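# Shelve the desk carton above its matching shelf label

## Task

Take the carton that sits on the desk and set it into the row of cartons on the wall shelf. It must stand over the unoccupied shelf label printed with its part number, covering that label completely. It must be upright, aligned with its neighbours, and have its own label turned toward the room. Every other carton has to stay where it was. The low shelf must be standing upright when the scene ends, and the robot must not fall or finish leaning, or the task is failed.

## Robot and tools

ROBOT. A Hello Robot Stretch 4 with a single arm. It has an omni-wheel base, a lift that rides up a mast, and an arm that telescopes straight forward. The arm carries a wrist with yaw, pitch and roll and a five-finger hand. The robot is about 1.6 m tall, and the edge of its base lies within 0.23 m of the base origin. A loose object may occasionally get nudged by something outside the robot.

FRAMES. All positions are in metres. The base frame has its origin on the floor beneath the centre of the base, with x pointing forward, y to the left and z up. hand_pose is reported in this frame for the hand point, which sits 0.045 m in front of the palm; the printed value may be somewhat off. The odometry frame is wherever the base frame was at the start of the scene. base_odometry is computed only from wheel rotation, so any slip shows up as travel. Its heading is in rad, positive to the left, running from -3.142 to 3.142.

move. Each call carries one action and returns the robot state plus images from the cameras listed in "cameras". Camera names are head_camera, head_left_camera, head_right_camera, wrist_camera and "all". [] returns no images. If cameras is omitted, a call with no action returns all cameras and a call with an action returns none. A call with no action is simply a status check.
- "base" is an offset from where the base last measured itself, not a target position. {"translate_m": d} drives forward (+) or backward (-), from -2 to 2 m. {"strafe_m": d} slides left (+) or right (-), from -2 to 2 m. {"rotate_rad": d} turns counter-clockwise (+), from -3.2 to 3.2 rad. translate_m and strafe_m may be combined to drive in a straight diagonal; rotate_rad has to be sent alone.
- "joints" takes absolute targets, one number per named joint. lift_m runs 0 to 1.2 m and arm_m 0 to 0.55 m. wrist_yaw_rad runs -1.134 to 4.276, with 0 forward, + to the left and 3.14 folded back. wrist_pitch_rad runs -1.117 to 4.259, with 0 level and 1.57 pointing down. wrist_roll_rad runs -1.117 to 4.259, with 0 palm up, 1.57 palm to the right and 3.14 palm down. hand_little, hand_ring, hand_middle and hand_index run -1 (curled) to +1 (straight). hand_thumb_bend runs -1 (bent) to +1 (straight). hand_thumb_turn runs -1 (opposite the fingers) to +1 (beside the palm). hand_force_limit runs -1 to 1 and maps to roughly 0 to 10 N at the fingertip, or 0 to 15 N for the thumb. hand_speed runs -0.96 to 1, reaching full speed at +0.48. At the start of a scene the force limit is 0 and the speed is -0.8. For a soft grip, close with hand_speed at -0.94 or below.
- "pace" can be "slow", "default", "fast" or "max". "speeds" sets a per-joint cap in m/s or rad/s for wrist_pitch_rad, wrist_yaw_rad, wrist_roll_rad, lift_m and arm_m. A raised lift reduces the base's speed.
- "contact_limits" runs from 0 (lightest) to 1 and defaults to 0.5. It applies to arm_m, lift_m, translate_m, strafe_m and rotate_rad, and must be sent in the same action as that command. Even at 0 the arm needs a firm push, about 15 to 40 N, before it stops. A base limit stays in force until the next action that includes base. When lifting, use a lift_m limit of at least 0.15 for a 1 kg load.
- {"end_of_arm": "enable_torque"} has to be sent by itself. It restarts wrist motors that shut down after a torque_fault.
- "blocking" defaults to true, which waits until everything is at rest. With false the call returns within about 0.5 s while the robot keeps moving. A later move overrides only the joints or base it names.
A joint target outside its range is clamped and the result reports it. Any other out-of-range value is refused, and an unknown key makes the call invalid. After a refusal, or after a stop you did not command, the remaining move, wait and finished_scene calls in that reply are skipped. No action runs longer than 15 s.

OTHER TOOLS. wait: seconds from 0 to 10, plus optional cameras. stop: brakes every running motion, takes optional cameras, and also re-brakes slack wheels. zoom_image: camera plus region [x0, y0, x1, y1] in image pixels measured from the top-left corner, at most 504 by 504, taken from the newest images. show_instructions: shows the reference pages. finished_scene: scene is the number printed at the end of each move result. It ends the scene permanently, so the carton has to remain in place without the robot.

RESULT LINES. "move" reads done or the most serious status. base_status and joint_status read done, moving, off_target, contact_stop, time_out, limit_stop_at_own_body, limit_stop_at_tilt or torque_fault. on_its_own reports what happened without a command, such as slack joints or a shifted tilt. lidar_m gives 12 distances, one per 30° sector, starting straight ahead and going counter-clockwise; "-" means nothing seen or closer than 0.25 m. wrist_depth_mm is a 7×7 grid in mm from 100 to 2000. base_tilt is in degrees. turned_by_wheels and turned_by_imu differing by more than 0.1 rad points to a collision or slip. motor_effort is in % with the peak in brackets, and servo_current is in mA. hand_stopped_by lists little, ring, middle, index, thumb_bend and thumb_turn, each as moving, target, force, stalled or fault. The *_load_n values are fingertip forces in N, positive when the finger is pushed open; a load dropping to about 0 means the grip was lost. "pictures" gives the order of the images.

HAND GEOMETRY. Straight fingers reach 0.06 to 0.07 m past the hand point along its +z. With the thumb turned in front of the palm, the hand can close around objects roughly 0.035 to 0.065 m thick. The wrist camera hangs below and behind the palm and can strike things.

AVOID. Self-collision: the hand over the base at low lift, the wrist tilted up while rolled, or yaw plus pitch below about -1.1. Tipping: turning or driving with more than 1 kg held at arm_m above 0.2, or pushing hard with the hand held high. A tilt over 6° makes joints go slack. Wrist torque faults. Dropping the carton, swinging it fast, or hitting the shelves, other cartons or the low shelf hard. Letting go of the carton before it is resting stably over its label.

Each tool is called in YAML: its name, and indented under it one key for each argument.

Reference images:

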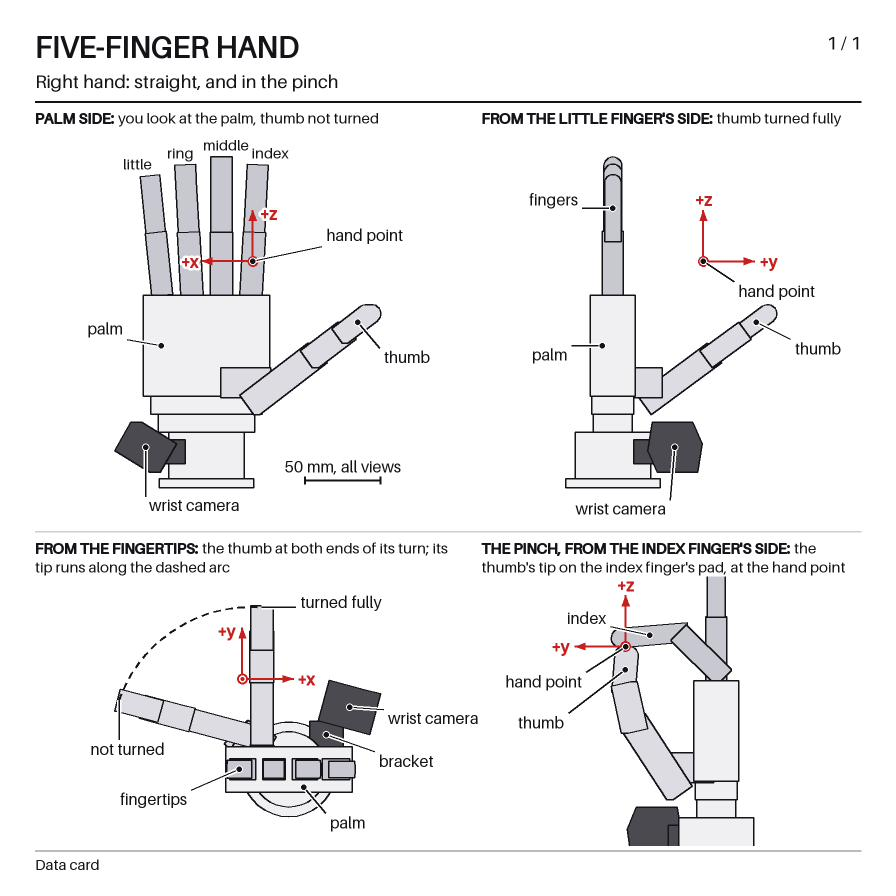

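## Session

move:

Scene clock: 0.00 s.
base_odometry: x=+0.000 y=+0.000 heading=+0.000
turned_by_wheels: +0.000
turned_by_imu: +0.000
base_tilt: forward=-1.2 right=+0.7
lidar_m: 2.88 2.69 1.93 1.84 1.93 2.26 2.19 2.24 2.43 2.29 2.78 3.03
base_status: not commanded
joint_positions: lift_m=+0.136 arm_m=+0.000 wrist_yaw_rad=+3.088 wrist_pitch_rad=+0.004 wrist_roll_rad=+0.000 hand_little=+1.000 hand_ring=+1.000 hand_middle=+1.000 hand_index=+1.000 hand_thumb_turn=+1.000 hand_thumb_bend=+1.000 hand_force_limit=+0.000 hand_speed=-0.800
joint_status: not commanded
measured_speeds: all 0
hand_stopped_by: target,target,target,target,target,target
little_load_n: 0.0
ring_load_n: 0.0
middle_load_n: 0.0
index_load_n: 0.0
thumb_bend_load_n: 0.0
thumb_turn_load_n: 0.0
motor_effort: lift_m=+21 arm_m=-4 wheel_0=+0 wheel_1=+0 wheel_2=+0
servo_current: wrist_yaw_rad=39 wrist_pitch_rad=39 wrist_roll_rad=33
hand_pose: x=-0.0437 y=+0.1299 z=+0.3730 quat_wxyz=(-0.485, -0.487, +0.514, +0.512) (m; base frame)
wrist_depth_mm: 140 140 - - - - - / 105 140 - - - - - / 107 141 190 - - - - / - 142 246 - - - - / 145 - - - 1756 1618 - / 224 1464 1308 123 - - - / 223 960 - - - - -
pictures: head_camera, head_left_camera, head_right_camera, wrist_camera
camera_calibration:
wrist_camera: T_world_to_cam=[[-0.0210186, 0.986975, -0.159494, -0.0398339], [0.0522014, -0.158228, -0.986022, 0.370003], [-0.998415, -0.0290506, -0.0481958, 0.130733], [0, 0, 0, 1]] pos_world=[0.110374, 0.101658, 0.364779]

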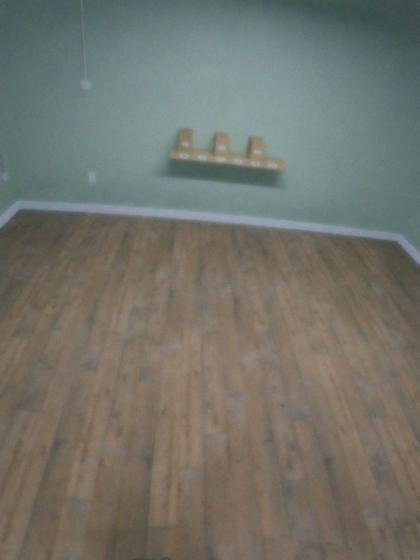

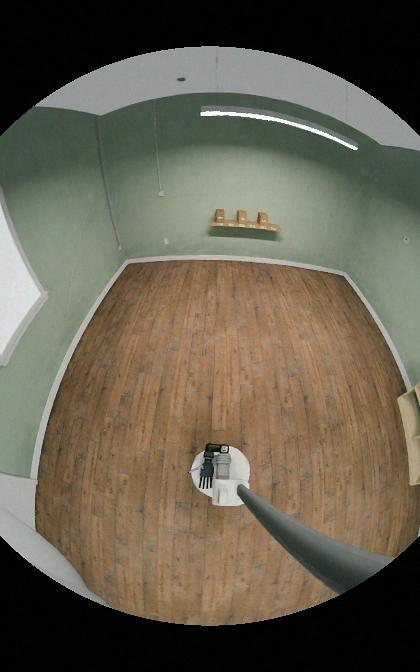

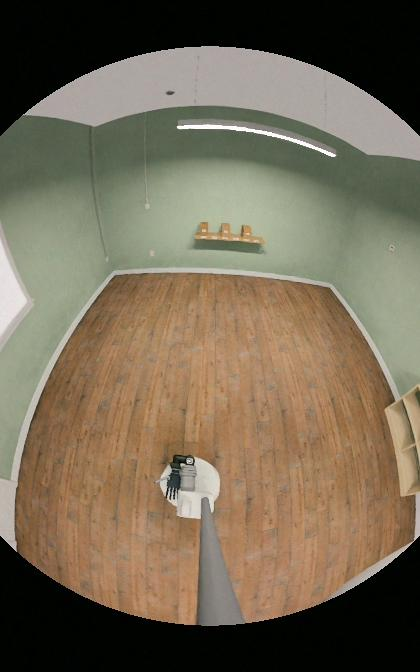

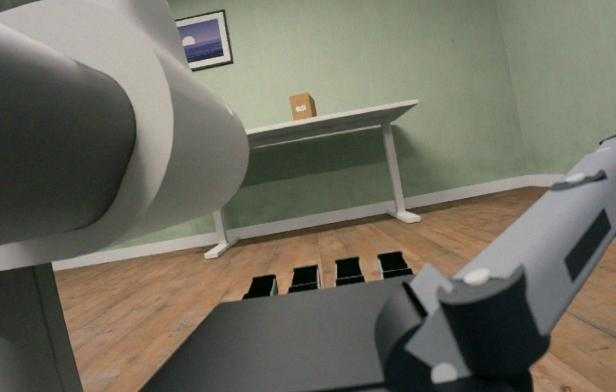

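zoom_image:
  camera: "head_camera"
  region: [150, 110, 300, 190]

zoom_image:
  camera: "wrist_camera"
  region: [240, 70, 360, 150]

move:
  base: {"rotate_rad": 2.9}
  cameras: ["all"]

Scaled by 3.360 from the camera's 420x560 image, which has a finer 600x800 frame.

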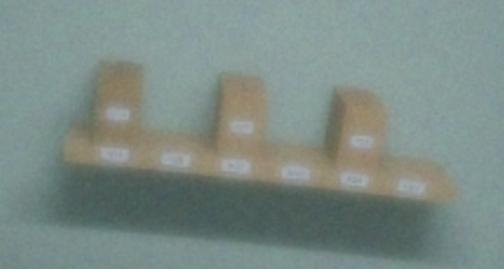

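Scaled by 4.200.

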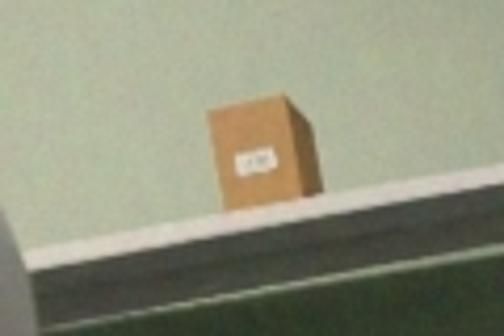

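Scene clock: 4.60 s.
move: done
base_odometry: x=+0.000 y=+0.000 heading=+2.899
turned_by_wheels: +2.899
turned_by_imu: +2.866
base_tilt: forward=-1.3 right=+0.7
lidar_m: 2.13 2.13 3.17 2.31 2.30 3.10 3.14 3.13 2.15 1.85 1.85 2.12
base_status: done
joint_positions: lift_m=+0.136 arm_m=+0.000 wrist_yaw_rad=+3.088 wrist_pitch_rad=+0.004 wrist_roll_rad=+0.000 hand_little=+1.000 hand_ring=+1.000 hand_middle=+1.000 hand_index=+1.000 hand_thumb_turn=+1.000 hand_thumb_bend=+1.000 hand_force_limit=+0.000 hand_speed=-0.800
joint_status: not commanded
measured_speeds: all 0
hand_stopped_by: target,target,target,target,target,target
little_load_n: 0.0
ring_load_n: 0.0
middle_load_n: 0.5
index_load_n: 0.0
thumb_bend_load_n: 0.0
thumb_turn_load_n: 0.0
motor_effort: lift_m=+21(22) arm_m=-4(4) wheel_0=-3(15) wheel_1=-6(13) wheel_2=-3(11)
servo_current: wrist_yaw_rad=39(78) wrist_pitch_rad=13(59) wrist_roll_rad=39(59)
hand_pose: x=-0.0437 y=+0.1299 z=+0.3730 quat_wxyz=(-0.485, -0.487, +0.514, +0.512) (m; base frame)
wrist_depth_mm: 140 141 - - - - - / - 141 - - - - - / 107 142 203 - - - - / - 143 251 - - - - / 144 - - - 1808 1661 - / 230 1464 1308 123 - - - / 225 960 - - - - -
pictures: head_camera, head_left_camera, head_right_camera, wrist_camera
camera_calibration:
wrist_camera: T_world_to_cam=[[-0.0210186, 0.986975, -0.159494, -0.0398318], [0.0522014, -0.158228, -0.986022, 0.369998], [-0.998415, -0.0290506, -0.0481958, 0.130833], [0, 0, 0, 1]] pos_world=[0.110474, 0.101658, 0.364779]

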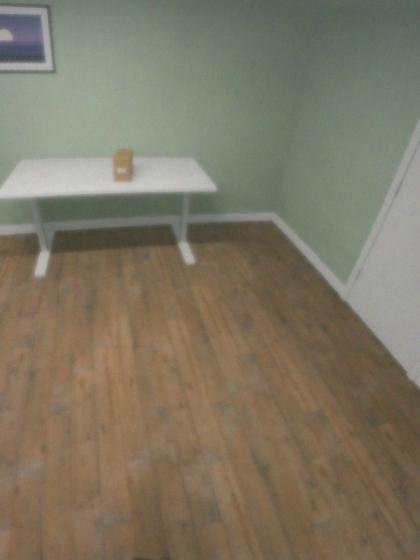

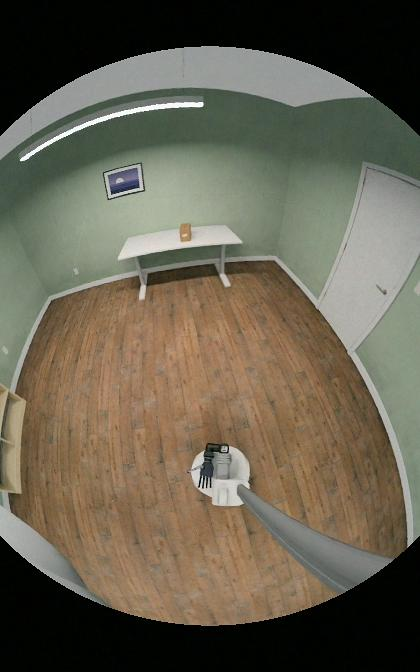

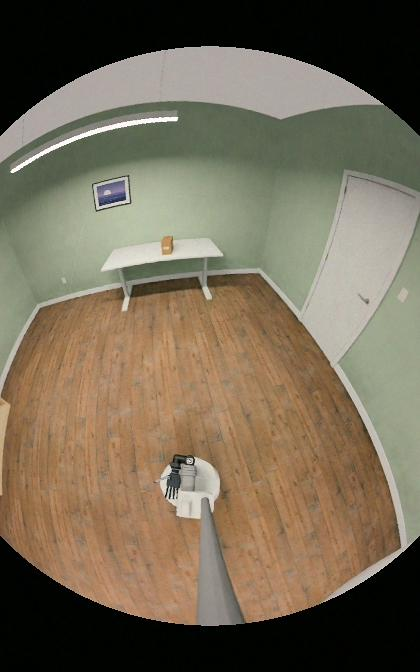

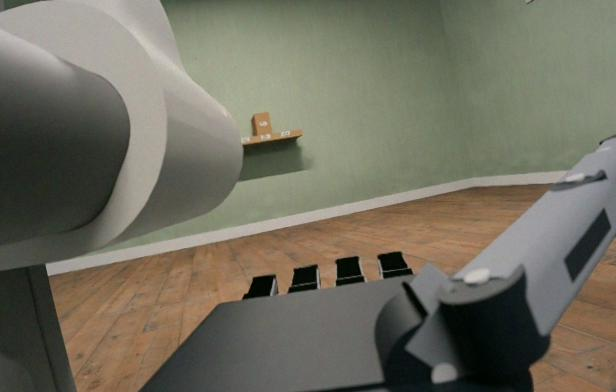

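move:
  base: {"rotate_rad": 0.256}

move:
  base: {"translate_m": 1.15, "strafe_m": -0.05}
  joints: {"lift_m": 0.8}
  cameras: ["head_camera", "head_left_camera", "head_right_camera"]

zoom_image:
  camera: "head_camera"
  region: [120, 160, 300, 340]

Scene clock: 11.47 s.
move: done
base_odometry: x=+0.000 y=+0.000 heading=-3.129
turned_by_wheels: +0.255
turned_by_imu: +0.252
base_tilt: forward=-1.1 right=+0.6
lidar_m: 2.13 2.24 2.41 2.30 2.78 3.30 3.17 2.71 1.91 1.83 1.89 2.24
base_status: done
joint_positions: lift_m=+0.136 arm_m=+0.000 wrist_yaw_rad=+3.088 wrist_pitch_rad=+0.004 wrist_roll_rad=+0.000 hand_little=+1.000 hand_ring=+1.000 hand_middle=+1.000 hand_index=+1.000 hand_thumb_turn=+1.000 hand_thumb_bend=+1.000 hand_force_limit=+0.000 hand_speed=-0.800
joint_status: not commanded
measured_speeds: all 0
hand_stopped_by: target,target,target,target,target,target
little_load_n: 0.0
ring_load_n: 0.0
middle_load_n: 0.0
index_load_n: 0.0
thumb_bend_load_n: 0.0
thumb_turn_load_n: 0.0
motor_effort: lift_m=+21(21) arm_m=-4(4) wheel_0=-5(15) wheel_1=-5(13) wheel_2=-3(10)
servo_current: wrist_yaw_rad=39(65) wrist_pitch_rad=26(52) wrist_roll_rad=52(59)
hand_pose: x=-0.0437 y=+0.1299 z=+0.3730 quat_wxyz=(-0.485, -0.487, +0.514, +0.512) (m; base frame)
wrist_depth_mm: 141 141 - - - - - / - 141 - - - - - / 107 142 204 - - - - / - 143 251 - - - - / 145 - - - 1808 1618 - / 230 1464 1281 123 - - - / 226 946 - - - - -
pictures: none

Scene clock: 16.80 s.
move: done
base_odometry: x=-1.150 y=+0.035 heading=-3.129
turned_by_wheels: +0.001
turned_by_imu: -0.001
base_tilt: forward=-1.2 right=+0.4
lidar_m: 0.98 1.03 2.47 2.41 2.47 3.84 - 2.59 1.85 1.73 1.82 1.05
base_status: done
joint_positions: lift_m=+0.800 arm_m=+0.000 wrist_yaw_rad=+3.088 wrist_pitch_rad=+0.004 wrist_roll_rad=+0.000 hand_little=+1.000 hand_ring=+1.000 hand_middle=+1.000 hand_index=+1.000 hand_thumb_turn=+1.000 hand_thumb_bend=+1.000 hand_force_limit=+0.000 hand_speed=-0.800
joint_status: all done
measured_speeds: all 0
hand_stopped_by: target,target,target,target,target,target
little_load_n: 0.0
ring_load_n: 0.0
middle_load_n: 0.0
index_load_n: 0.0
thumb_bend_load_n: 0.0
thumb_turn_load_n: 0.0
motor_effort: lift_m=+24(30) arm_m=-4(4) wheel_0=+3(13) wheel_1=+5(11) wheel_2=-1(13)
servo_current: wrist_yaw_rad=39(65) wrist_pitch_rad=33(52) wrist_roll_rad=52(65)
hand_pose: x=-0.0437 y=+0.1299 z=+1.0373 quat_wxyz=(-0.485, -0.487, +0.514, +0.512) (m; base frame)
wrist_depth_mm: 141 140 - - - - - / - 141 - - - - - / 107 142 204 - - - - / - 143 252 - - - - / 144 - - - - - - / 230 - - 123 - - - / 226 - - - - - -
pictures: head_camera, head_left_camera, head_right_camera

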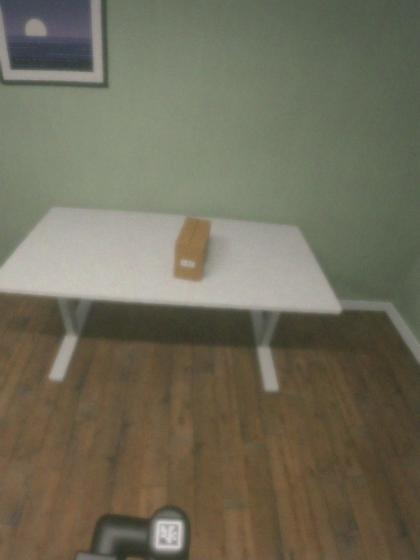

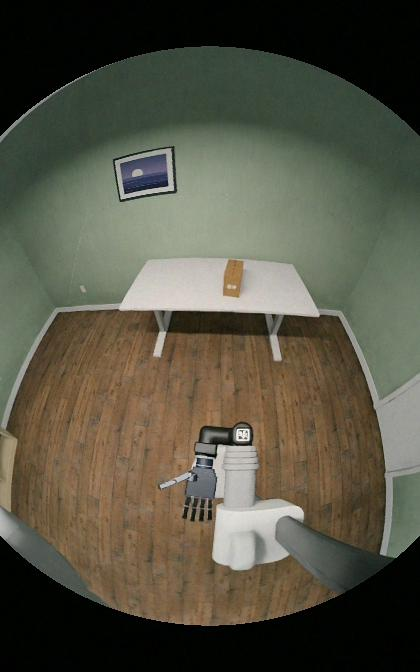

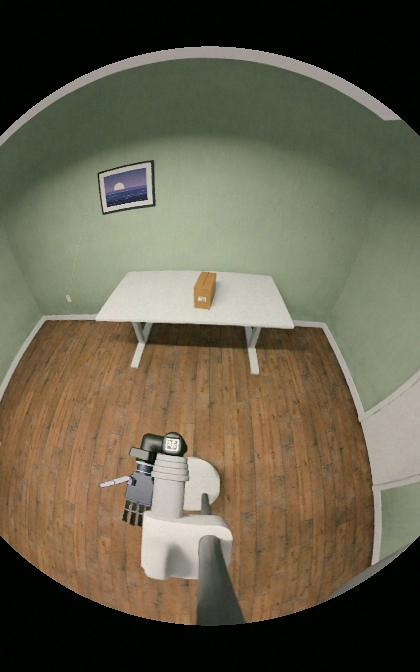

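Scaled by 2.800 from the camera's 420x560 image, which has a finer 600x800 frame.

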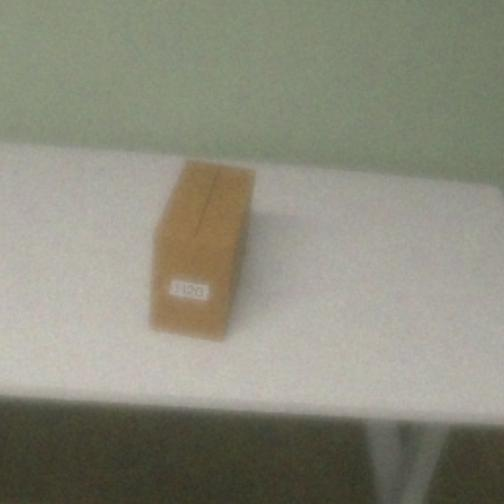

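move:
  joints: {"wrist_yaw_rad": 0, "wrist_pitch_rad": 1.57, "wrist_roll_rad": 3.14, "lift_m": 1.15}

move:
  base: {"translate_m": 0.70}
  joints: {"arm_m": 0.5}
  cameras: ["head_right_camera", "wrist_camera"]

Scene clock: 33.30 s.
move: done
base_odometry: x=-1.150 y=+0.035 heading=-3.129
turned_by_wheels: +0.000
turned_by_imu: +0.000
base_tilt: forward=-1.2 right=+0.5
lidar_m: 0.98 1.03 2.49 2.40 2.44 3.84 - 2.59 1.85 1.70 1.81 1.04
base_status: not commanded
joint_positions: lift_m=+1.150 arm_m=+0.000 wrist_yaw_rad=+0.002 wrist_pitch_rad=+1.568 wrist_roll_rad=+3.138 hand_little=+1.000 hand_ring=+1.000 hand_middle=+1.000 hand_index=+1.000 hand_thumb_turn=+1.000 hand_thumb_bend=+1.000 hand_force_limit=+0.000 hand_speed=-0.800
joint_status: all done
measured_speeds: all 0
hand_stopped_by: target,target,target,target,target,target
little_load_n: 0.0
ring_load_n: 0.0
middle_load_n: 0.0
index_load_n: 0.0
thumb_bend_load_n: 0.0
thumb_turn_load_n: 0.0
motor_effort: lift_m=+24(31) arm_m=-4(4) wheel_0=+4(4) wheel_1=+4(5) wheel_2=-1(1)
servo_current: wrist_yaw_rad=26(124) wrist_pitch_rad=33(72) wrist_roll_rad=33(104)
hand_pose: x=+0.1118 y=-0.0570 z=+1.1064 quat_wxyz=(-0.001, +0.709, -0.705, +0.001) (m; base frame)
wrist_depth_mm: 1308 1281 1255 1229 1229 1205 1182 / 1308 1281 1281 1042 1008 1205 1182 / 1281 1308 1281 1060 1060 1229 1205 / 1336 1336 1281 1281 1281 1229 - / 1336 1336 1308 1308 1281 1229 - / 1397 1366 1336 123 - - - / 1397 1366 - - - - -
pictures: none

Scene clock: 37.13 s.
move: done
base_odometry: x=-1.850 y=+0.026 heading=-3.128
turned_by_wheels: +0.001
turned_by_imu: +0.000
base_tilt: forward=-1.1 right=+0.7
lidar_m: 0.29 0.31 0.44 2.78 2.60 3.83 - 2.58 1.82 1.74 0.45 0.32
base_status: done
joint_positions: lift_m=+1.150 arm_m=+0.500 wrist_yaw_rad=+0.002 wrist_pitch_rad=+1.568 wrist_roll_rad=+3.138 hand_little=+1.000 hand_ring=+1.000 hand_middle=+1.000 hand_index=+1.000 hand_thumb_turn=+1.000 hand_thumb_bend=+1.000 hand_force_limit=+0.000 hand_speed=-0.800
joint_status: all done
measured_speeds: all 0
hand_stopped_by: target,target,target,target,target,target
little_load_n: 0.0
ring_load_n: 0.0
middle_load_n: 0.0
index_load_n: 0.0
thumb_bend_load_n: 0.0
thumb_turn_load_n: 0.0
motor_effort: lift_m=+23(24) arm_m=+7(10) wheel_0=+2(14) wheel_1=+6(12) wheel_2=-2(12)
servo_current: wrist_yaw_rad=39(72) wrist_pitch_rad=20(52) wrist_roll_rad=52(65)
hand_pose: x=+0.6110 y=-0.0569 z=+1.1064 quat_wxyz=(-0.001, +0.709, -0.705, +0.001) (m; base frame)
wrist_depth_mm: - - - - 347 - - / - - - 351 347 - - / - - - 355 351 - - / - - - 359 355 - - / - - - 362 359 - - / - - 127 123 - - - / - - - - - - -
pictures: head_right_camera, wrist_camera
camera_calibration:
wrist_camera: T_world_to_cam=[[0.154038, 0.985282, -0.074109, 0.0738671], [0.986946, -0.149861, 0.0589927, -0.697498], [0.0470184, -0.0822286, -0.995504, 1.22066], [0, 0, 0, 1]] pos_world=[0.61962, -0.0769344, 1.26179]

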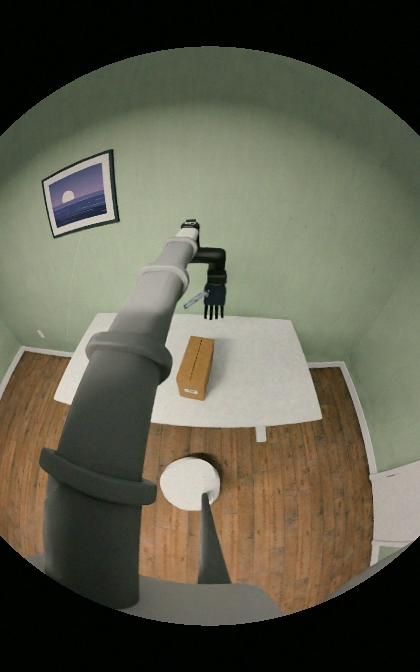

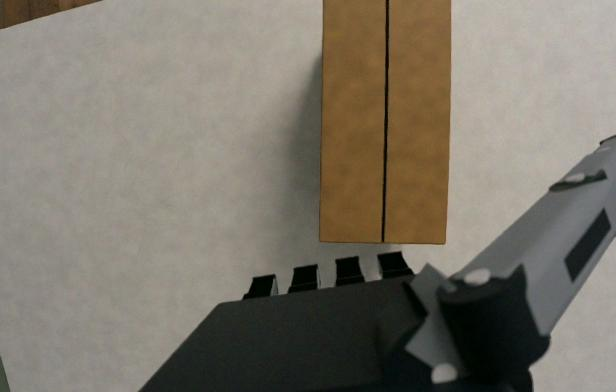

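move:
  base: {"translate_m": 0.02, "strafe_m": 0.055}
  joints: {"arm_m": 0.54}

move:
  joints: {"lift_m": 0.94}

move:
  joints: {"arm_m": 0.36}
  speeds: {"arm_m": 0.07}
  cameras: ["head_right_camera", "wrist_camera"]

zoom_image:
  camera: "head_right_camera"
  region: [120, 280, 280, 480]

Scene clock: 49.23 s.
move: done
base_odometry: x=-1.869 y=-0.029 heading=-3.128
turned_by_wheels: +0.000
turned_by_imu: +0.000
base_tilt: forward=-1.1 right=+0.7
lidar_m: 0.27 0.29 0.41 2.73 2.56 3.24 - 2.65 1.88 1.80 0.42 0.30
base_status: done
joint_positions: lift_m=+1.150 arm_m=+0.540 wrist_yaw_rad=+0.002 wrist_pitch_rad=+1.568 wrist_roll_rad=+3.138 hand_little=+1.000 hand_ring=+1.000 hand_middle=+1.000 hand_index=+1.000 hand_thumb_turn=+1.000 hand_thumb_bend=+1.000 hand_force_limit=+0.000 hand_speed=-0.800
joint_status: all done
measured_speeds: all 0
hand_stopped_by: target,target,target,target,target,target
little_load_n: 0.0
ring_load_n: 0.5
middle_load_n: 0.0
index_load_n: 0.0
thumb_bend_load_n: 0.0
thumb_turn_load_n: 0.0
motor_effort: lift_m=+23(24) arm_m=+7(9) wheel_0=-3(11) wheel_1=+4(14) wheel_2=-2(8)
servo_current: wrist_yaw_rad=39(72) wrist_pitch_rad=20(46) wrist_roll_rad=39(65)
hand_pose: x=+0.6510 y=-0.0569 z=+1.1064 quat_wxyz=(-0.001, +0.709, -0.705, +0.001) (m; base frame)
wrist_depth_mm: - - - 349 347 - - / - - - 353 349 - - / - - - 359 353 - - / - - - 359 - - - / - - - - - - - / - - 127 123 - - - / - - - - - - -
pictures: none

Scene clock: 51.20 s.
move: done
base_odometry: x=-1.869 y=-0.029 heading=-3.128
turned_by_wheels: +0.000
turned_by_imu: +0.000
base_tilt: forward=-1.1 right=+0.5
lidar_m: 0.28 0.30 0.39 2.73 2.56 3.24 - 2.68 1.87 1.80 0.43 0.30
base_status: not commanded
joint_positions: lift_m=+0.940 arm_m=+0.540 wrist_yaw_rad=+0.002 wrist_pitch_rad=+1.568 wrist_roll_rad=+3.138 hand_little=+1.000 hand_ring=+1.000 hand_middle=+1.000 hand_index=+1.000 hand_thumb_turn=+1.000 hand_thumb_bend=+1.000 hand_force_limit=+0.000 hand_speed=-0.800
joint_status: all done
measured_speeds: all 0
hand_stopped_by: target,target,target,target,target,target
little_load_n: 0.0
ring_load_n: 0.0
middle_load_n: 0.0
index_load_n: 0.0
thumb_bend_load_n: 0.0
thumb_turn_load_n: 0.0
motor_effort: lift_m=+17(25) arm_m=+7(7) wheel_0=-3(3) wheel_1=+4(4) wheel_2=-2(3)
servo_current: wrist_yaw_rad=52(72) wrist_pitch_rad=26(46) wrist_roll_rad=46(65)
hand_pose: x=+0.6510 y=-0.0569 z=+0.8969 quat_wxyz=(-0.001, +0.709, -0.705, +0.001) (m; base frame)
wrist_depth_mm: - - 147 145 143 - - / - 150 148 146 144 - - / - 152 150 148 145 - - / - - 151 150 147 - - / - - - - - - - / - - 126 123 - - - / - - - - - - -
pictures: none

Scene clock: 54.23 s.
move: done
base_odometry: x=-1.869 y=-0.029 heading=-3.128
turned_by_wheels: +0.000
turned_by_imu: +0.000
base_tilt: forward=-1.2 right=+1.0
lidar_m: 0.27 0.29 0.42 2.73 2.57 3.26 - 2.64 1.88 1.79 0.42 0.27
base_status: not commanded
joint_positions: lift_m=+0.940 arm_m=+0.360 wrist_yaw_rad=+0.002 wrist_pitch_rad=+1.568 wrist_roll_rad=+3.138 hand_little=+1.000 hand_ring=+1.000 hand_middle=+1.000 hand_index=+1.000 hand_thumb_turn=+1.000 hand_thumb_bend=+1.000 hand_force_limit=+0.000 hand_speed=-0.800
joint_status: all done
measured_speeds: all 0
hand_stopped_by: target,target,target,target,target,target
little_load_n: 0.0
ring_load_n: 0.0
middle_load_n: 0.0
index_load_n: 0.0
thumb_bend_load_n: 0.0
thumb_turn_load_n: 0.0
motor_effort: lift_m=+17(18) arm_m=-7(10) wheel_0=-3(3) wheel_1=+4(4) wheel_2=-2(3)
servo_current: wrist_yaw_rad=26(59) wrist_pitch_rad=46(52) wrist_roll_rad=59(65)
hand_pose: x=+0.4715 y=-0.0569 z=+0.8969 quat_wxyz=(-0.001, +0.709, -0.705, +0.001) (m; base frame)
wrist_depth_mm: - 150 148 146 144 - - / - 151 148 147 145 - - / - 152 151 148 146 - - / - 154 152 150 148 - - / - - 154 151 149 - - / - - 155 124 - - - / - - - - - - -
pictures: head_right_camera, wrist_camera
camera_calibration:
wrist_camera: T_world_to_cam=[[0.154232, 0.985252, -0.0740977, 0.0797227], [0.986915, -0.150055, 0.0590065, -0.547475], [0.0470176, -0.0822289, -0.995504, 1.01866], [0, 0, 0, 1]] pos_world=[0.48012, -0.076935, 1.05229]

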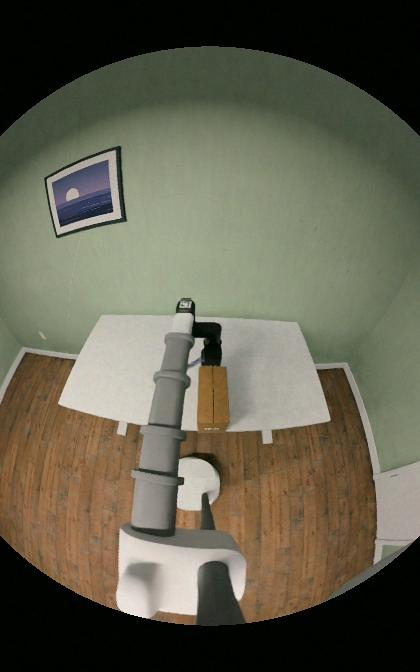

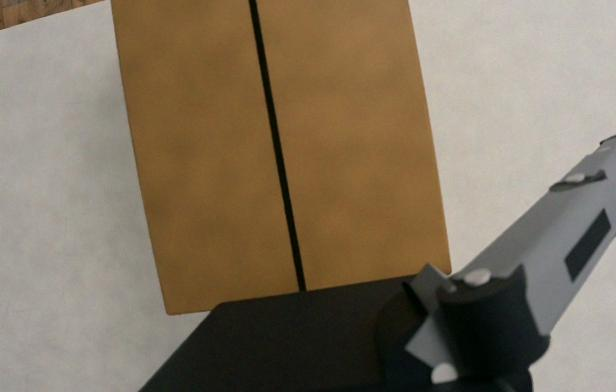

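Scaled by 2.520 from the camera's 420x672 image, which has a finer 600x960 frame.

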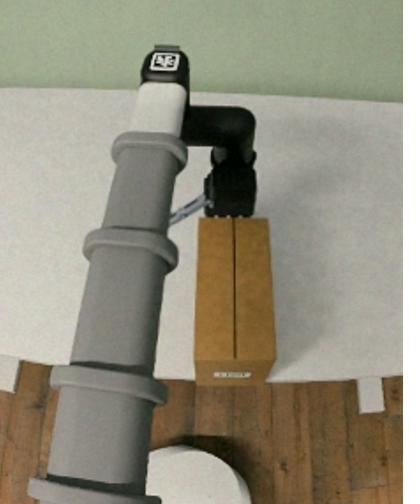

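move:
  joints: {"arm_m": 0.285}
  speeds: {"arm_m": 0.07}

move:
  joints: {"arm_m": 0.297}
  pace: "slow"

move:
  joints: {"lift_m": 1.13}

move:
  joints: {"arm_m": 0.2}
  cameras: ["head_right_camera","wrist_camera"]

zoom_image:
  camera: "wrist_camera"
  region: [180, 30, 420, 220]

Scene clock: 58.57 s.
move: done
base_odometry: x=-1.869 y=-0.029 heading=-3.128
turned_by_wheels: +0.000
turned_by_imu: +0.000
base_tilt: forward=-1.2 right=+0.6
lidar_m: 0.25 0.29 0.41 2.74 2.58 3.27 - 2.68 1.88 1.81 0.43 0.25
base_status: not commanded
joint_positions: lift_m=+0.940 arm_m=+0.285 wrist_yaw_rad=+0.002 wrist_pitch_rad=+1.568 wrist_roll_rad=+3.138 hand_little=+1.000 hand_ring=+1.000 hand_middle=+1.000 hand_index=+1.000 hand_thumb_turn=+1.000 hand_thumb_bend=+1.000 hand_force_limit=+0.000 hand_speed=-0.800
joint_status: all done
measured_speeds: all 0
hand_stopped_by: target,target,target,target,target,target
little_load_n: 0.0
ring_load_n: 0.0
middle_load_n: 0.0
index_load_n: 0.0
thumb_bend_load_n: 0.0
thumb_turn_load_n: 0.0
motor_effort: lift_m=+18(18) arm_m=-8(10) wheel_0=-3(3) wheel_1=+4(4) wheel_2=-2(3)
servo_current: wrist_yaw_rad=33(65) wrist_pitch_rad=39(46) wrist_roll_rad=52(65)
hand_pose: x=+0.3965 y=-0.0569 z=+0.8969 quat_wxyz=(-0.001, +0.709, -0.705, +0.001) (m; base frame)
wrist_depth_mm: 1098 150 148 146 144 - - / 1098 151 149 147 145 - - / - 153 151 149 146 - - / - 154 152 150 148 - - / - - 154 151 150 - - / - - 155 125 - - - / - - - - - - -
pictures: none

Scene clock: 59.53 s.
move: done
base_odometry: x=-1.869 y=-0.029 heading=-3.128
turned_by_wheels: +0.000
turned_by_imu: +0.000
base_tilt: forward=-1.2 right=+0.7
lidar_m: 0.25 0.31 0.43 2.73 2.56 3.27 - 2.66 1.89 1.79 0.44 0.25
base_status: not commanded
joint_positions: lift_m=+0.940 arm_m=+0.297 wrist_yaw_rad=+0.002 wrist_pitch_rad=+1.568 wrist_roll_rad=+3.138 hand_little=+1.000 hand_ring=+1.000 hand_middle=+1.000 hand_index=+1.000 hand_thumb_turn=+1.000 hand_thumb_bend=+1.000 hand_force_limit=+0.000 hand_speed=-0.800
joint_status: all done
measured_speeds: all 0
hand_stopped_by: target,target,target,target,target,target
little_load_n: 0.0
ring_load_n: 0.0
middle_load_n: 0.0
index_load_n: 0.0
thumb_bend_load_n: 0.0
thumb_turn_load_n: 0.0
motor_effort: lift_m=+17(18) arm_m=+7(9) wheel_0=-3(3) wheel_1=+4(4) wheel_2=-2(3)
servo_current: wrist_yaw_rad=46(72) wrist_pitch_rad=20(39) wrist_roll_rad=46(59)
hand_pose: x=+0.4080 y=-0.0569 z=+0.8969 quat_wxyz=(-0.001, +0.709, -0.705, +0.001) (m; base frame)
wrist_depth_mm: 1078 150 148 146 144 - - / 1078 151 149 147 145 - - / - 153 151 149 146 - - / - - 153 150 148 - - / - - 154 152 150 - - / - - 133 123 - - - / - - - - - - -
pictures: none

Scene clock: 61.40 s.
move: done
base_odometry: x=-1.869 y=-0.029 heading=-3.128
turned_by_wheels: +0.000
turned_by_imu: +0.000
base_tilt: forward=-1.3 right=+0.8
lidar_m: 0.25 0.29 0.40 2.73 2.58 3.26 - 2.63 1.88 1.80 0.40 0.25
base_status: not commanded
joint_positions: lift_m=+1.130 arm_m=+0.297 wrist_yaw_rad=+0.002 wrist_pitch_rad=+1.568 wrist_roll_rad=+3.138 hand_little=+1.000 hand_ring=+1.000 hand_middle=+1.000 hand_index=+1.000 hand_thumb_turn=+1.000 hand_thumb_bend=+1.000 hand_force_limit=+0.000 hand_speed=-0.800
joint_status: all done
measured_speeds: all 0
hand_stopped_by: target,target,target,target,target,target
little_load_n: 0.0
ring_load_n: 0.0
middle_load_n: 0.0
index_load_n: 0.0
thumb_bend_load_n: 0.0
thumb_turn_load_n: 0.0
motor_effort: lift_m=+24(31) arm_m=+7(7) wheel_0=-3(3) wheel_1=+4(4) wheel_2=-2(3)
servo_current: wrist_yaw_rad=39(72) wrist_pitch_rad=20(52) wrist_roll_rad=39(65)
hand_pose: x=+0.4080 y=-0.0569 z=+1.0864 quat_wxyz=(-0.001, +0.709, -0.705, +0.001) (m; base frame)
wrist_depth_mm: 1255 1255 1229 330 1008 1182 1160 / 1308 1281 1281 336 - - - / - - 340 338 334 - - / - - - 342 - - - / - - - - - - - / - - 127 123 - - - / - - - - - - -
pictures: none

Scene clock: 62.67 s.
move: done
base_odometry: x=-1.869 y=-0.029 heading=-3.128
turned_by_wheels: +0.000
turned_by_imu: +0.000
base_tilt: forward=-1.1 right=+0.6
lidar_m: 0.25 0.30 0.39 2.74 2.56 3.30 - 2.64 1.85 1.79 0.42 0.25
base_status: not commanded
joint_positions: lift_m=+1.130 arm_m=+0.200 wrist_yaw_rad=+0.002 wrist_pitch_rad=+1.568 wrist_roll_rad=+3.138 hand_little=+1.000 hand_ring=+1.000 hand_middle=+1.000 hand_index=+1.000 hand_thumb_turn=+1.000 hand_thumb_bend=+1.000 hand_force_limit=+0.000 hand_speed=-0.800
joint_status: all done
measured_speeds: all 0
hand_stopped_by: target,target,target,target,target,target
little_load_n: 0.0
ring_load_n: 0.0
middle_load_n: 0.0
index_load_n: 0.0
thumb_bend_load_n: 0.0
thumb_turn_load_n: 0.0
motor_effort: lift_m=+24(24) arm_m=-7(10) wheel_0=-3(3) wheel_1=+4(4) wheel_2=-2(3)
servo_current: wrist_yaw_rad=59(59) wrist_pitch_rad=26(39) wrist_roll_rad=46(65)
hand_pose: x=+0.3115 y=-0.0569 z=+1.0864 quat_wxyz=(-0.001, +0.709, -0.705, +0.001) (m; base frame)
wrist_depth_mm: 1281 1255 1229 1008 991 1182 1160 / 1281 1281 1255 336 1025 1182 1182 / 1281 1281 1281 340 1205 - - / 1308 1308 345 342 338 - - / - - - 345 340 - - / - - 126 123 - - - / - - - - - - -
pictures: head_right_camera, wrist_camera
camera_calibration:
wrist_camera: T_world_to_cam=[[0.154232, 0.985252, -0.0740977, 0.118457], [0.986915, -0.150055, 0.0590065, -0.400651], [0.0470176, -0.0822289, -0.995504, 1.21483], [0, 0, 0, 1]] pos_world=[0.32002, -0.076935, 1.24179]

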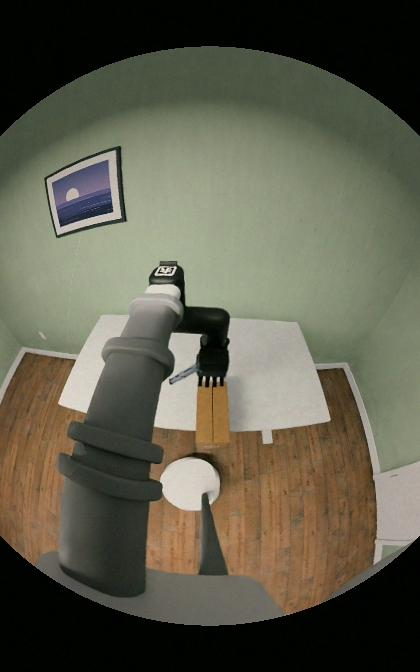

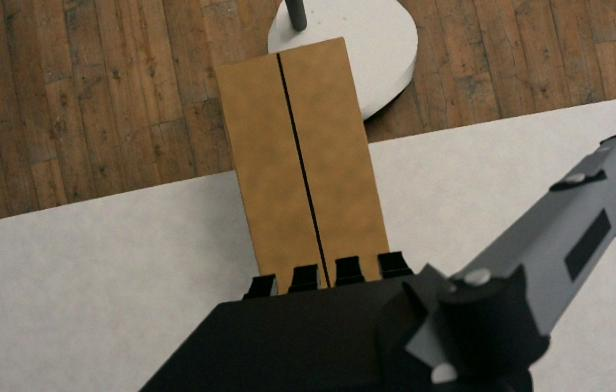

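Scaled by 2.100.

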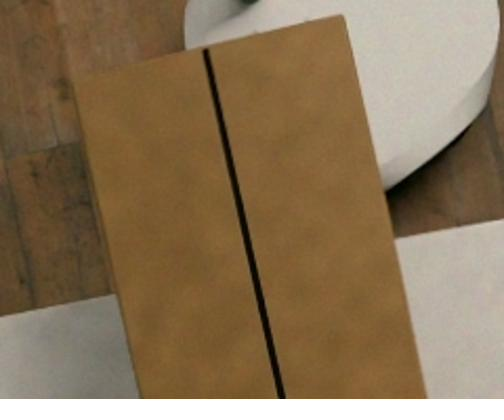

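move:
  joints: {"arm_m": 0.31}

move:
  joints: {"lift_m": 0.94}

move:
  joints: {"arm_m": 0.264}
  speeds: {"arm_m": 0.05}

move:
  joints: {"arm_m": 0.285}
  pace: "slow"

move:
  joints: {"lift_m": 1.15}

move:
  joints: {"arm_m": 0.2}
  cameras: ["head_right_camera","wrist_camera"]

zoom_image:
  camera: "wrist_camera"
  region: [180, 30, 420, 220]

Scene clock: 72.43 s.
move: done
base_odometry: x=-1.869 y=-0.029 heading=-3.128
turned_by_wheels: +0.000
turned_by_imu: +0.000
base_tilt: forward=-1.2 right=+0.7
lidar_m: 0.25 0.30 0.43 2.70 2.55 3.28 - 2.64 1.87 1.79 0.43 0.25
base_status: not commanded
joint_positions: lift_m=+1.130 arm_m=+0.310 wrist_yaw_rad=+0.002 wrist_pitch_rad=+1.568 wrist_roll_rad=+3.138 hand_little=+1.000 hand_ring=+1.000 hand_middle=+1.000 hand_index=+1.000 hand_thumb_turn=+1.000 hand_thumb_bend=+1.000 hand_force_limit=+0.000 hand_speed=-0.800
joint_status: all done
measured_speeds: all 0
hand_stopped_by: target,target,target,target,target,target
little_load_n: 0.0
ring_load_n: 0.0
middle_load_n: 0.0
index_load_n: 0.0
thumb_bend_load_n: 0.0
thumb_turn_load_n: 0.0
motor_effort: lift_m=+24(24) arm_m=+7(10) wheel_0=-3(3) wheel_1=+4(4) wheel_2=-3(3)
servo_current: wrist_yaw_rad=65(72) wrist_pitch_rad=33(52) wrist_roll_rad=46(59)
hand_pose: x=+0.4210 y=-0.0569 z=+1.0864 quat_wxyz=(-0.001, +0.709, -0.705, +0.001) (m; base frame)
wrist_depth_mm: 1281 1255 1255 330 991 1182 - / 1308 1281 340 334 - - - / - - 342 340 336 - - / - - - 340 - - - / - - - - - - - / - - 126 123 - - - / - - - - - - -
pictures: none

Scene clock: 74.30 s.
move: done
base_odometry: x=-1.869 y=-0.029 heading=-3.128
turned_by_wheels: +0.000
turned_by_imu: +0.000
base_tilt: forward=-1.1 right=+0.6
lidar_m: 0.25 0.29 0.41 2.74 2.59 3.25 - 2.64 1.87 1.79 0.44 0.25
base_status: not commanded
joint_positions: lift_m=+0.940 arm_m=+0.310 wrist_yaw_rad=+0.002 wrist_pitch_rad=+1.568 wrist_roll_rad=+3.138 hand_little=+1.000 hand_ring=+1.000 hand_middle=+1.000 hand_index=+1.000 hand_thumb_turn=+1.000 hand_thumb_bend=+1.000 hand_force_limit=+0.000 hand_speed=-0.800
joint_status: all done
measured_speeds: all 0
hand_stopped_by: target,target,target,target,target,target
little_load_n: 0.0
ring_load_n: 0.0
middle_load_n: 0.0
index_load_n: 0.0
thumb_bend_load_n: 0.0
thumb_turn_load_n: 0.0
motor_effort: lift_m=+17(24) arm_m=+7(7) wheel_0=-3(3) wheel_1=+4(4) wheel_2=-2(3)
servo_current: wrist_yaw_rad=20(65) wrist_pitch_rad=33(46) wrist_roll_rad=39(65)
hand_pose: x=+0.4210 y=-0.0569 z=+0.8969 quat_wxyz=(-0.001, +0.709, -0.705, +0.001) (m; base frame)
wrist_depth_mm: 1078 150 148 146 144 - - / - 151 149 147 145 - - / - 153 151 148 146 - - / - - 152 150 148 - - / - - 154 152 182 - - / - - 126 123 - - - / - - - - - - -
pictures: none

Scene clock: 75.63 s.
move: done
base_odometry: x=-1.869 y=-0.029 heading=-3.128
turned_by_wheels: +0.000
turned_by_imu: +0.000
base_tilt: forward=-1.2 right=+0.9
lidar_m: 0.25 0.28 0.41 2.73 2.55 3.24 - 2.64 1.85 1.80 0.40 0.25
base_status: not commanded
joint_positions: lift_m=+0.940 arm_m=+0.264 wrist_yaw_rad=+0.002 wrist_pitch_rad=+1.568 wrist_roll_rad=+3.138 hand_little=+1.000 hand_ring=+1.000 hand_middle=+1.000 hand_index=+1.000 hand_thumb_turn=+1.000 hand_thumb_bend=+1.000 hand_force_limit=+0.000 hand_speed=-0.800
joint_status: all done
measured_speeds: all 0
hand_stopped_by: target,target,target,target,target,target
little_load_n: 0.0
ring_load_n: 0.0
middle_load_n: 0.0
index_load_n: 0.0
thumb_bend_load_n: 0.0
thumb_turn_load_n: 0.0
motor_effort: lift_m=+18(18) arm_m=-8(10) wheel_0=-3(3) wheel_1=+4(4) wheel_2=-2(3)
servo_current: wrist_yaw_rad=33(59) wrist_pitch_rad=20(46) wrist_roll_rad=46(65)
hand_pose: x=+0.3755 y=-0.0569 z=+0.8969 quat_wxyz=(-0.001, +0.709, -0.705, +0.001) (m; base frame)
wrist_depth_mm: 1078 150 147 145 143 1008 - / 1078 150 147 145 143 - - / - 151 148 146 144 - - / - 151 150 147 145 - - / - - 151 147 145 - - / - - 151 124 - - - / - - - - - - -
pictures: none

Scene clock: 76.83 s.
move: done
base_odometry: x=-1.869 y=-0.029 heading=-3.128
turned_by_wheels: +0.000
turned_by_imu: +0.000
base_tilt: forward=-1.1 right=+0.6
lidar_m: 0.25 0.32 0.39 2.73 2.54 3.30 - 2.66 1.88 1.79 0.42 0.25
base_status: not commanded
joint_positions: lift_m=+0.940 arm_m=+0.285 wrist_yaw_rad=+0.002 wrist_pitch_rad=+1.568 wrist_roll_rad=+3.138 hand_little=+1.000 hand_ring=+1.000 hand_middle=+1.000 hand_index=+1.000 hand_thumb_turn=+1.000 hand_thumb_bend=+1.000 hand_force_limit=+0.000 hand_speed=-0.800
joint_status: all done
measured_speeds: all 0
hand_stopped_by: target,target,target,target,target,target
little_load_n: 0.0
ring_load_n: 0.0
middle_load_n: 0.0
index_load_n: 0.0
thumb_bend_load_n: 0.0
thumb_turn_load_n: 0.0
motor_effort: lift_m=+18(18) arm_m=+7(9) wheel_0=-3(3) wheel_1=+4(4) wheel_2=-2(2)
servo_current: wrist_yaw_rad=39(52) wrist_pitch_rad=20(52) wrist_roll_rad=39(65)
hand_pose: x=+0.3960 y=-0.0569 z=+0.8969 quat_wxyz=(-0.001, +0.709, -0.705, +0.001) (m; base frame)
wrist_depth_mm: 1078 150 148 146 144 - - / 1078 151 149 147 145 - - / - 153 151 149 146 - - / - - 152 150 148 - - / - - 154 152 150 - - / - - 126 123 - - - / - - - - - - -
pictures: none

Scene clock: 78.80 s.
move: done
base_odometry: x=-1.869 y=-0.029 heading=-3.128
turned_by_wheels: +0.000
turned_by_imu: +0.000
base_tilt: forward=-1.0 right=+0.8
lidar_m: 0.26 0.30 0.42 2.72 2.56 3.28 - 2.65 1.87 1.80 0.43 0.25
base_status: not commanded
joint_positions: lift_m=+1.150 arm_m=+0.285 wrist_yaw_rad=+0.002 wrist_pitch_rad=+1.568 wrist_roll_rad=+3.138 hand_little=+1.000 hand_ring=+1.000 hand_middle=+1.000 hand_index=+1.000 hand_thumb_turn=+1.000 hand_thumb_bend=+1.000 hand_force_limit=+0.000 hand_speed=-0.800
joint_status: all done
measured_speeds: all 0
hand_stopped_by: target,target,target,target,target,target
little_load_n: 0.0
ring_load_n: 0.0
middle_load_n: 0.0
index_load_n: 0.0
thumb_bend_load_n: -0.5
thumb_turn_load_n: 0.0
motor_effort: lift_m=+24(31) arm_m=+7(7) wheel_0=-3(3) wheel_1=+4(4) wheel_2=-2(3)
servo_current: wrist_yaw_rad=33(78) wrist_pitch_rad=46(52) wrist_roll_rad=26(72)
hand_pose: x=+0.3960 y=-0.0569 z=+1.1064 quat_wxyz=(-0.001, +0.709, -0.705, +0.001) (m; base frame)
wrist_depth_mm: 1281 1281 1255 351 1025 1205 1182 / 1308 1281 1255 355 1160 - - / 1336 - 359 359 - - - / - - - 362 - - - / - - - - - - - / - - 127 123 - - - / - - - - - - -
pictures: none

Scene clock: 80.00 s.
move: done
base_odometry: x=-1.869 y=-0.029 heading=-3.128
turned_by_wheels: +0.000
turned_by_imu: +0.000
base_tilt: forward=-1.1 right=+0.7
lidar_m: 0.25 0.29 0.40 2.73 2.58 3.29 - 2.64 1.88 1.79 0.43 0.25
base_status: not commanded
joint_positions: lift_m=+1.150 arm_m=+0.200 wrist_yaw_rad=+0.002 wrist_pitch_rad=+1.568 wrist_roll_rad=+3.138 hand_little=+1.000 hand_ring=+1.000 hand_middle=+1.000 hand_index=+1.000 hand_thumb_turn=+1.000 hand_thumb_bend=+1.000 hand_force_limit=+0.000 hand_speed=-0.800
joint_status: all done
measured_speeds: all 0
hand_stopped_by: target,target,target,target,target,target
little_load_n: 0.0
ring_load_n: 0.0
middle_load_n: 0.0
index_load_n: 0.0
thumb_bend_load_n: 0.0
thumb_turn_load_n: 0.0
motor_effort: lift_m=+24(24) arm_m=-7(10) wheel_0=-3(3) wheel_1=+4(4) wheel_2=-2(2)
servo_current: wrist_yaw_rad=59(65) wrist_pitch_rad=26(46) wrist_roll_rad=72(72)
hand_pose: x=+0.3115 y=-0.0569 z=+1.1064 quat_wxyz=(-0.001, +0.709, -0.705, +0.001) (m; base frame)
wrist_depth_mm: 1281 1281 1255 1042 1025 1205 1182 / 1308 1281 1281 353 1042 1205 1205 / 1308 1308 1255 359 1255 - - / 1366 1336 366 362 357 - - / - - - 366 362 - - / - - 127 123 - - - / - - - - - - -
pictures: head_right_camera, wrist_camera
camera_calibration:
wrist_camera: T_world_to_cam=[[0.154232, 0.985252, -0.0740977, 0.119931], [0.986915, -0.150055, 0.0590065, -0.401825], [0.0470176, -0.0822289, -0.995504, 1.23464], [0, 0, 0, 1]] pos_world=[0.32002, -0.076935, 1.26169]

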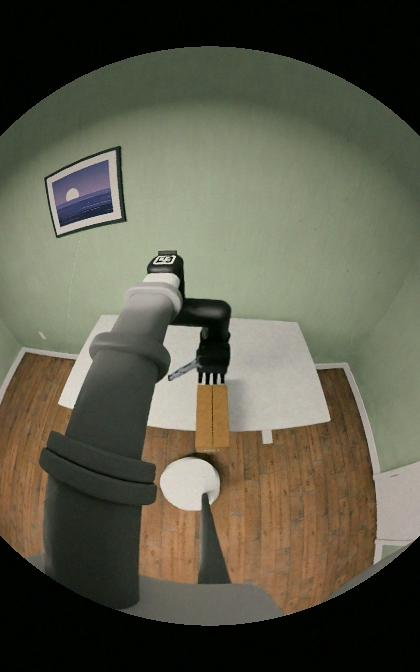

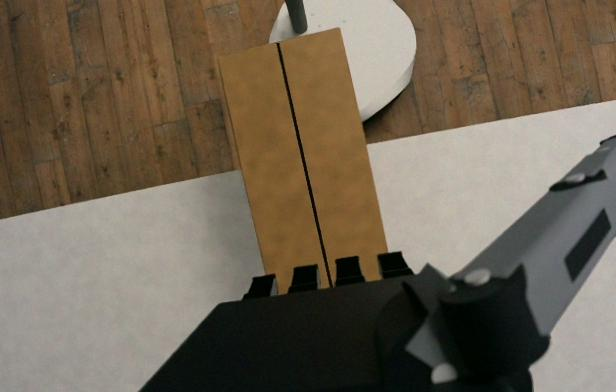

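Scaled by 2.100.

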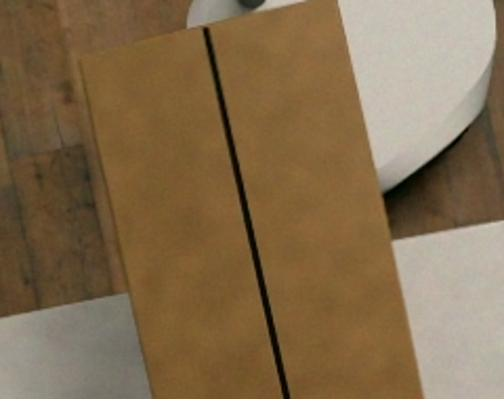

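move:
  base: {"translate_m": -0.40}
  joints: {"arm_m": 0.0}

move:
  base: {"rotate_rad": 0.025}
  cameras: ["head_camera","head_left_camera","head_right_camera","wrist_camera"]

zoom_image:
  camera: "head_camera"
  region: [130, 260, 290, 460]

Scene clock: 92.87 s.
move: done
base_odometry: x=-1.470 y=-0.024 heading=-3.129
turned_by_wheels: -0.001
turned_by_imu: -0.001
base_tilt: forward=-1.0 right=+0.7
lidar_m: 0.56 0.72 0.96 2.72 2.41 3.77 - 2.63 1.89 1.77 0.99 0.62
base_status: done
joint_positions: lift_m=+1.150 arm_m=+0.001 wrist_yaw_rad=+0.002 wrist_pitch_rad=+1.568 wrist_roll_rad=+3.138 hand_little=+1.000 hand_ring=+1.000 hand_middle=+1.000 hand_index=+1.000 hand_thumb_turn=+1.000 hand_thumb_bend=+1.000 hand_force_limit=+0.000 hand_speed=-0.800
joint_status: all done
measured_speeds: all 0
hand_stopped_by: target,target,target,target,target,target
little_load_n: 0.0
ring_load_n: 0.0
middle_load_n: 0.0
index_load_n: 0.0
thumb_bend_load_n: 0.0
thumb_turn_load_n: 0.0
motor_effort: lift_m=+23(24) arm_m=-7(10) wheel_0=-4(13) wheel_1=-6(12) wheel_2=+1(12)
servo_current: wrist_yaw_rad=39(72) wrist_pitch_rad=33(59) wrist_roll_rad=46(65)
hand_pose: x=+0.1119 y=-0.0569 z=+1.1064 quat_wxyz=(-0.001, +0.709, -0.705, +0.001) (m; base frame)
wrist_depth_mm: 1308 1308 1229 1205 1205 1229 1182 / 1336 1308 1255 1025 1042 1229 1205 / 1308 1308 1281 1042 1042 1229 1205 / 1336 1308 1281 1281 1255 1229 - / 1336 1336 1308 1281 1255 1255 - / 1397 1336 1336 123 - - - / 1430 1366 - - - - -
pictures: none

Scene clock: 93.43 s.
move: done
base_odometry: x=-1.470 y=-0.024 heading=-3.105
turned_by_wheels: +0.024
turned_by_imu: +0.024
base_tilt: forward=-0.9 right=+0.6
lidar_m: 0.56 0.73 0.97 2.57 2.42 3.88 - 2.58 1.89 1.78 0.94 0.60
base_status: done
joint_positions: lift_m=+1.150 arm_m=+0.001 wrist_yaw_rad=+0.002 wrist_pitch_rad=+1.568 wrist_roll_rad=+3.138 hand_little=+1.000 hand_ring=+1.000 hand_middle=+1.000 hand_index=+1.000 hand_thumb_turn=+1.000 hand_thumb_bend=+1.000 hand_force_limit=+0.000 hand_speed=-0.800
joint_status: not commanded
measured_speeds: all 0
hand_stopped_by: target,target,target,target,target,target
little_load_n: 0.0
ring_load_n: 0.0
middle_load_n: 0.0
index_load_n: 0.0
thumb_bend_load_n: -0.5
thumb_turn_load_n: 0.0
motor_effort: lift_m=+23(24) arm_m=-7(7) wheel_0=-3(9) wheel_1=-5(9) wheel_2=-4(7)
servo_current: wrist_yaw_rad=46(52) wrist_pitch_rad=33(46) wrist_roll_rad=59(59)
hand_pose: x=+0.1119 y=-0.0569 z=+1.1064 quat_wxyz=(-0.001, +0.709, -0.705, +0.001) (m; base frame)
wrist_depth_mm: 1308 1255 1255 1229 1229 1205 1205 / 1281 1281 1281 1042 1025 1229 1205 / 1308 1308 1281 1042 1042 1205 1205 / 1366 1336 1281 1255 1255 1229 - / 1336 1336 1308 1308 1255 1255 - / 1366 1336 1366 123 - - - / 1366 1397 - - - - -
pictures: head_camera, head_left_camera, head_right_camera, wrist_camera
camera_calibration:
wrist_camera: T_world_to_cam=[[0.154232, 0.985252, -0.0740977, 0.150723], [0.986915, -0.150055, 0.0590065, -0.204843], [0.0470176, -0.0822289, -0.995504, 1.24413], [0, 0, 0, 1]] pos_world=[0.12042, -0.076935, 1.26179]

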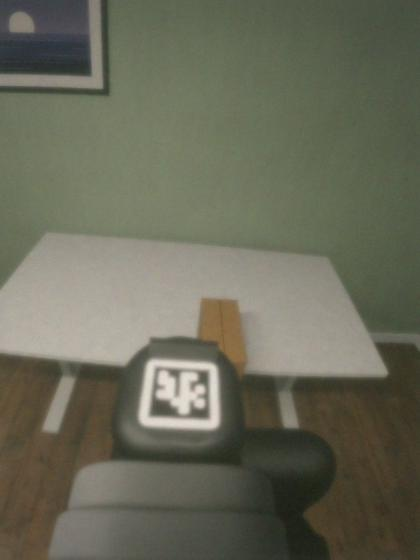

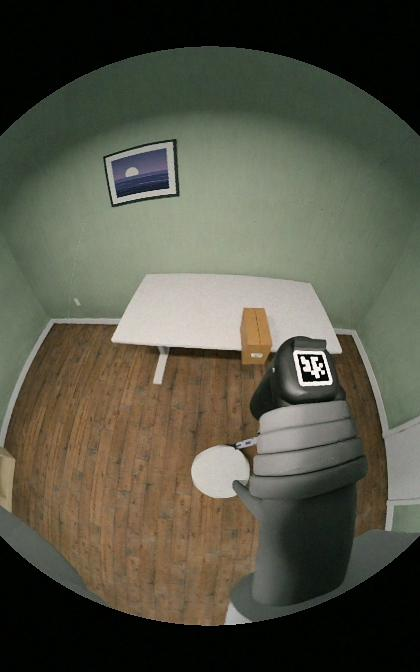

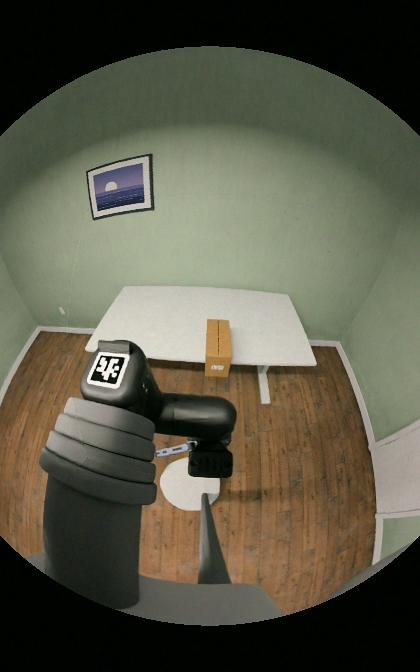

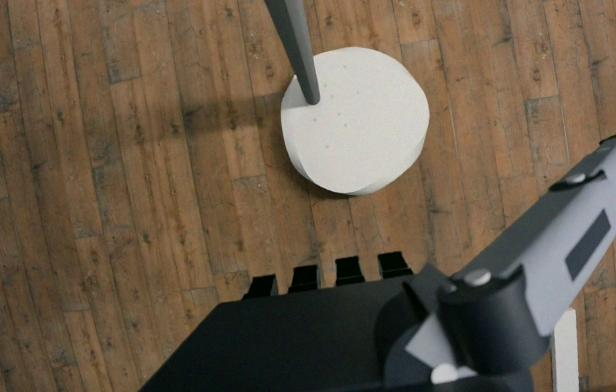

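Scaled by 2.520 from the camera's 420x560 image, which has a finer 600x800 frame.

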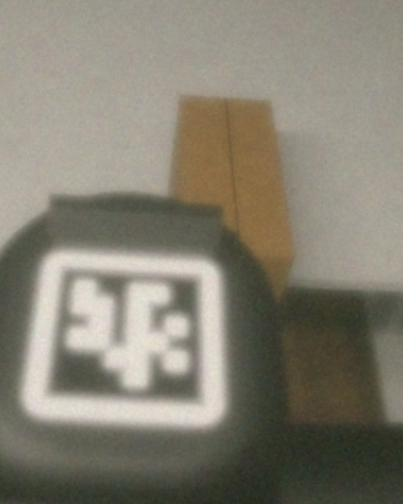

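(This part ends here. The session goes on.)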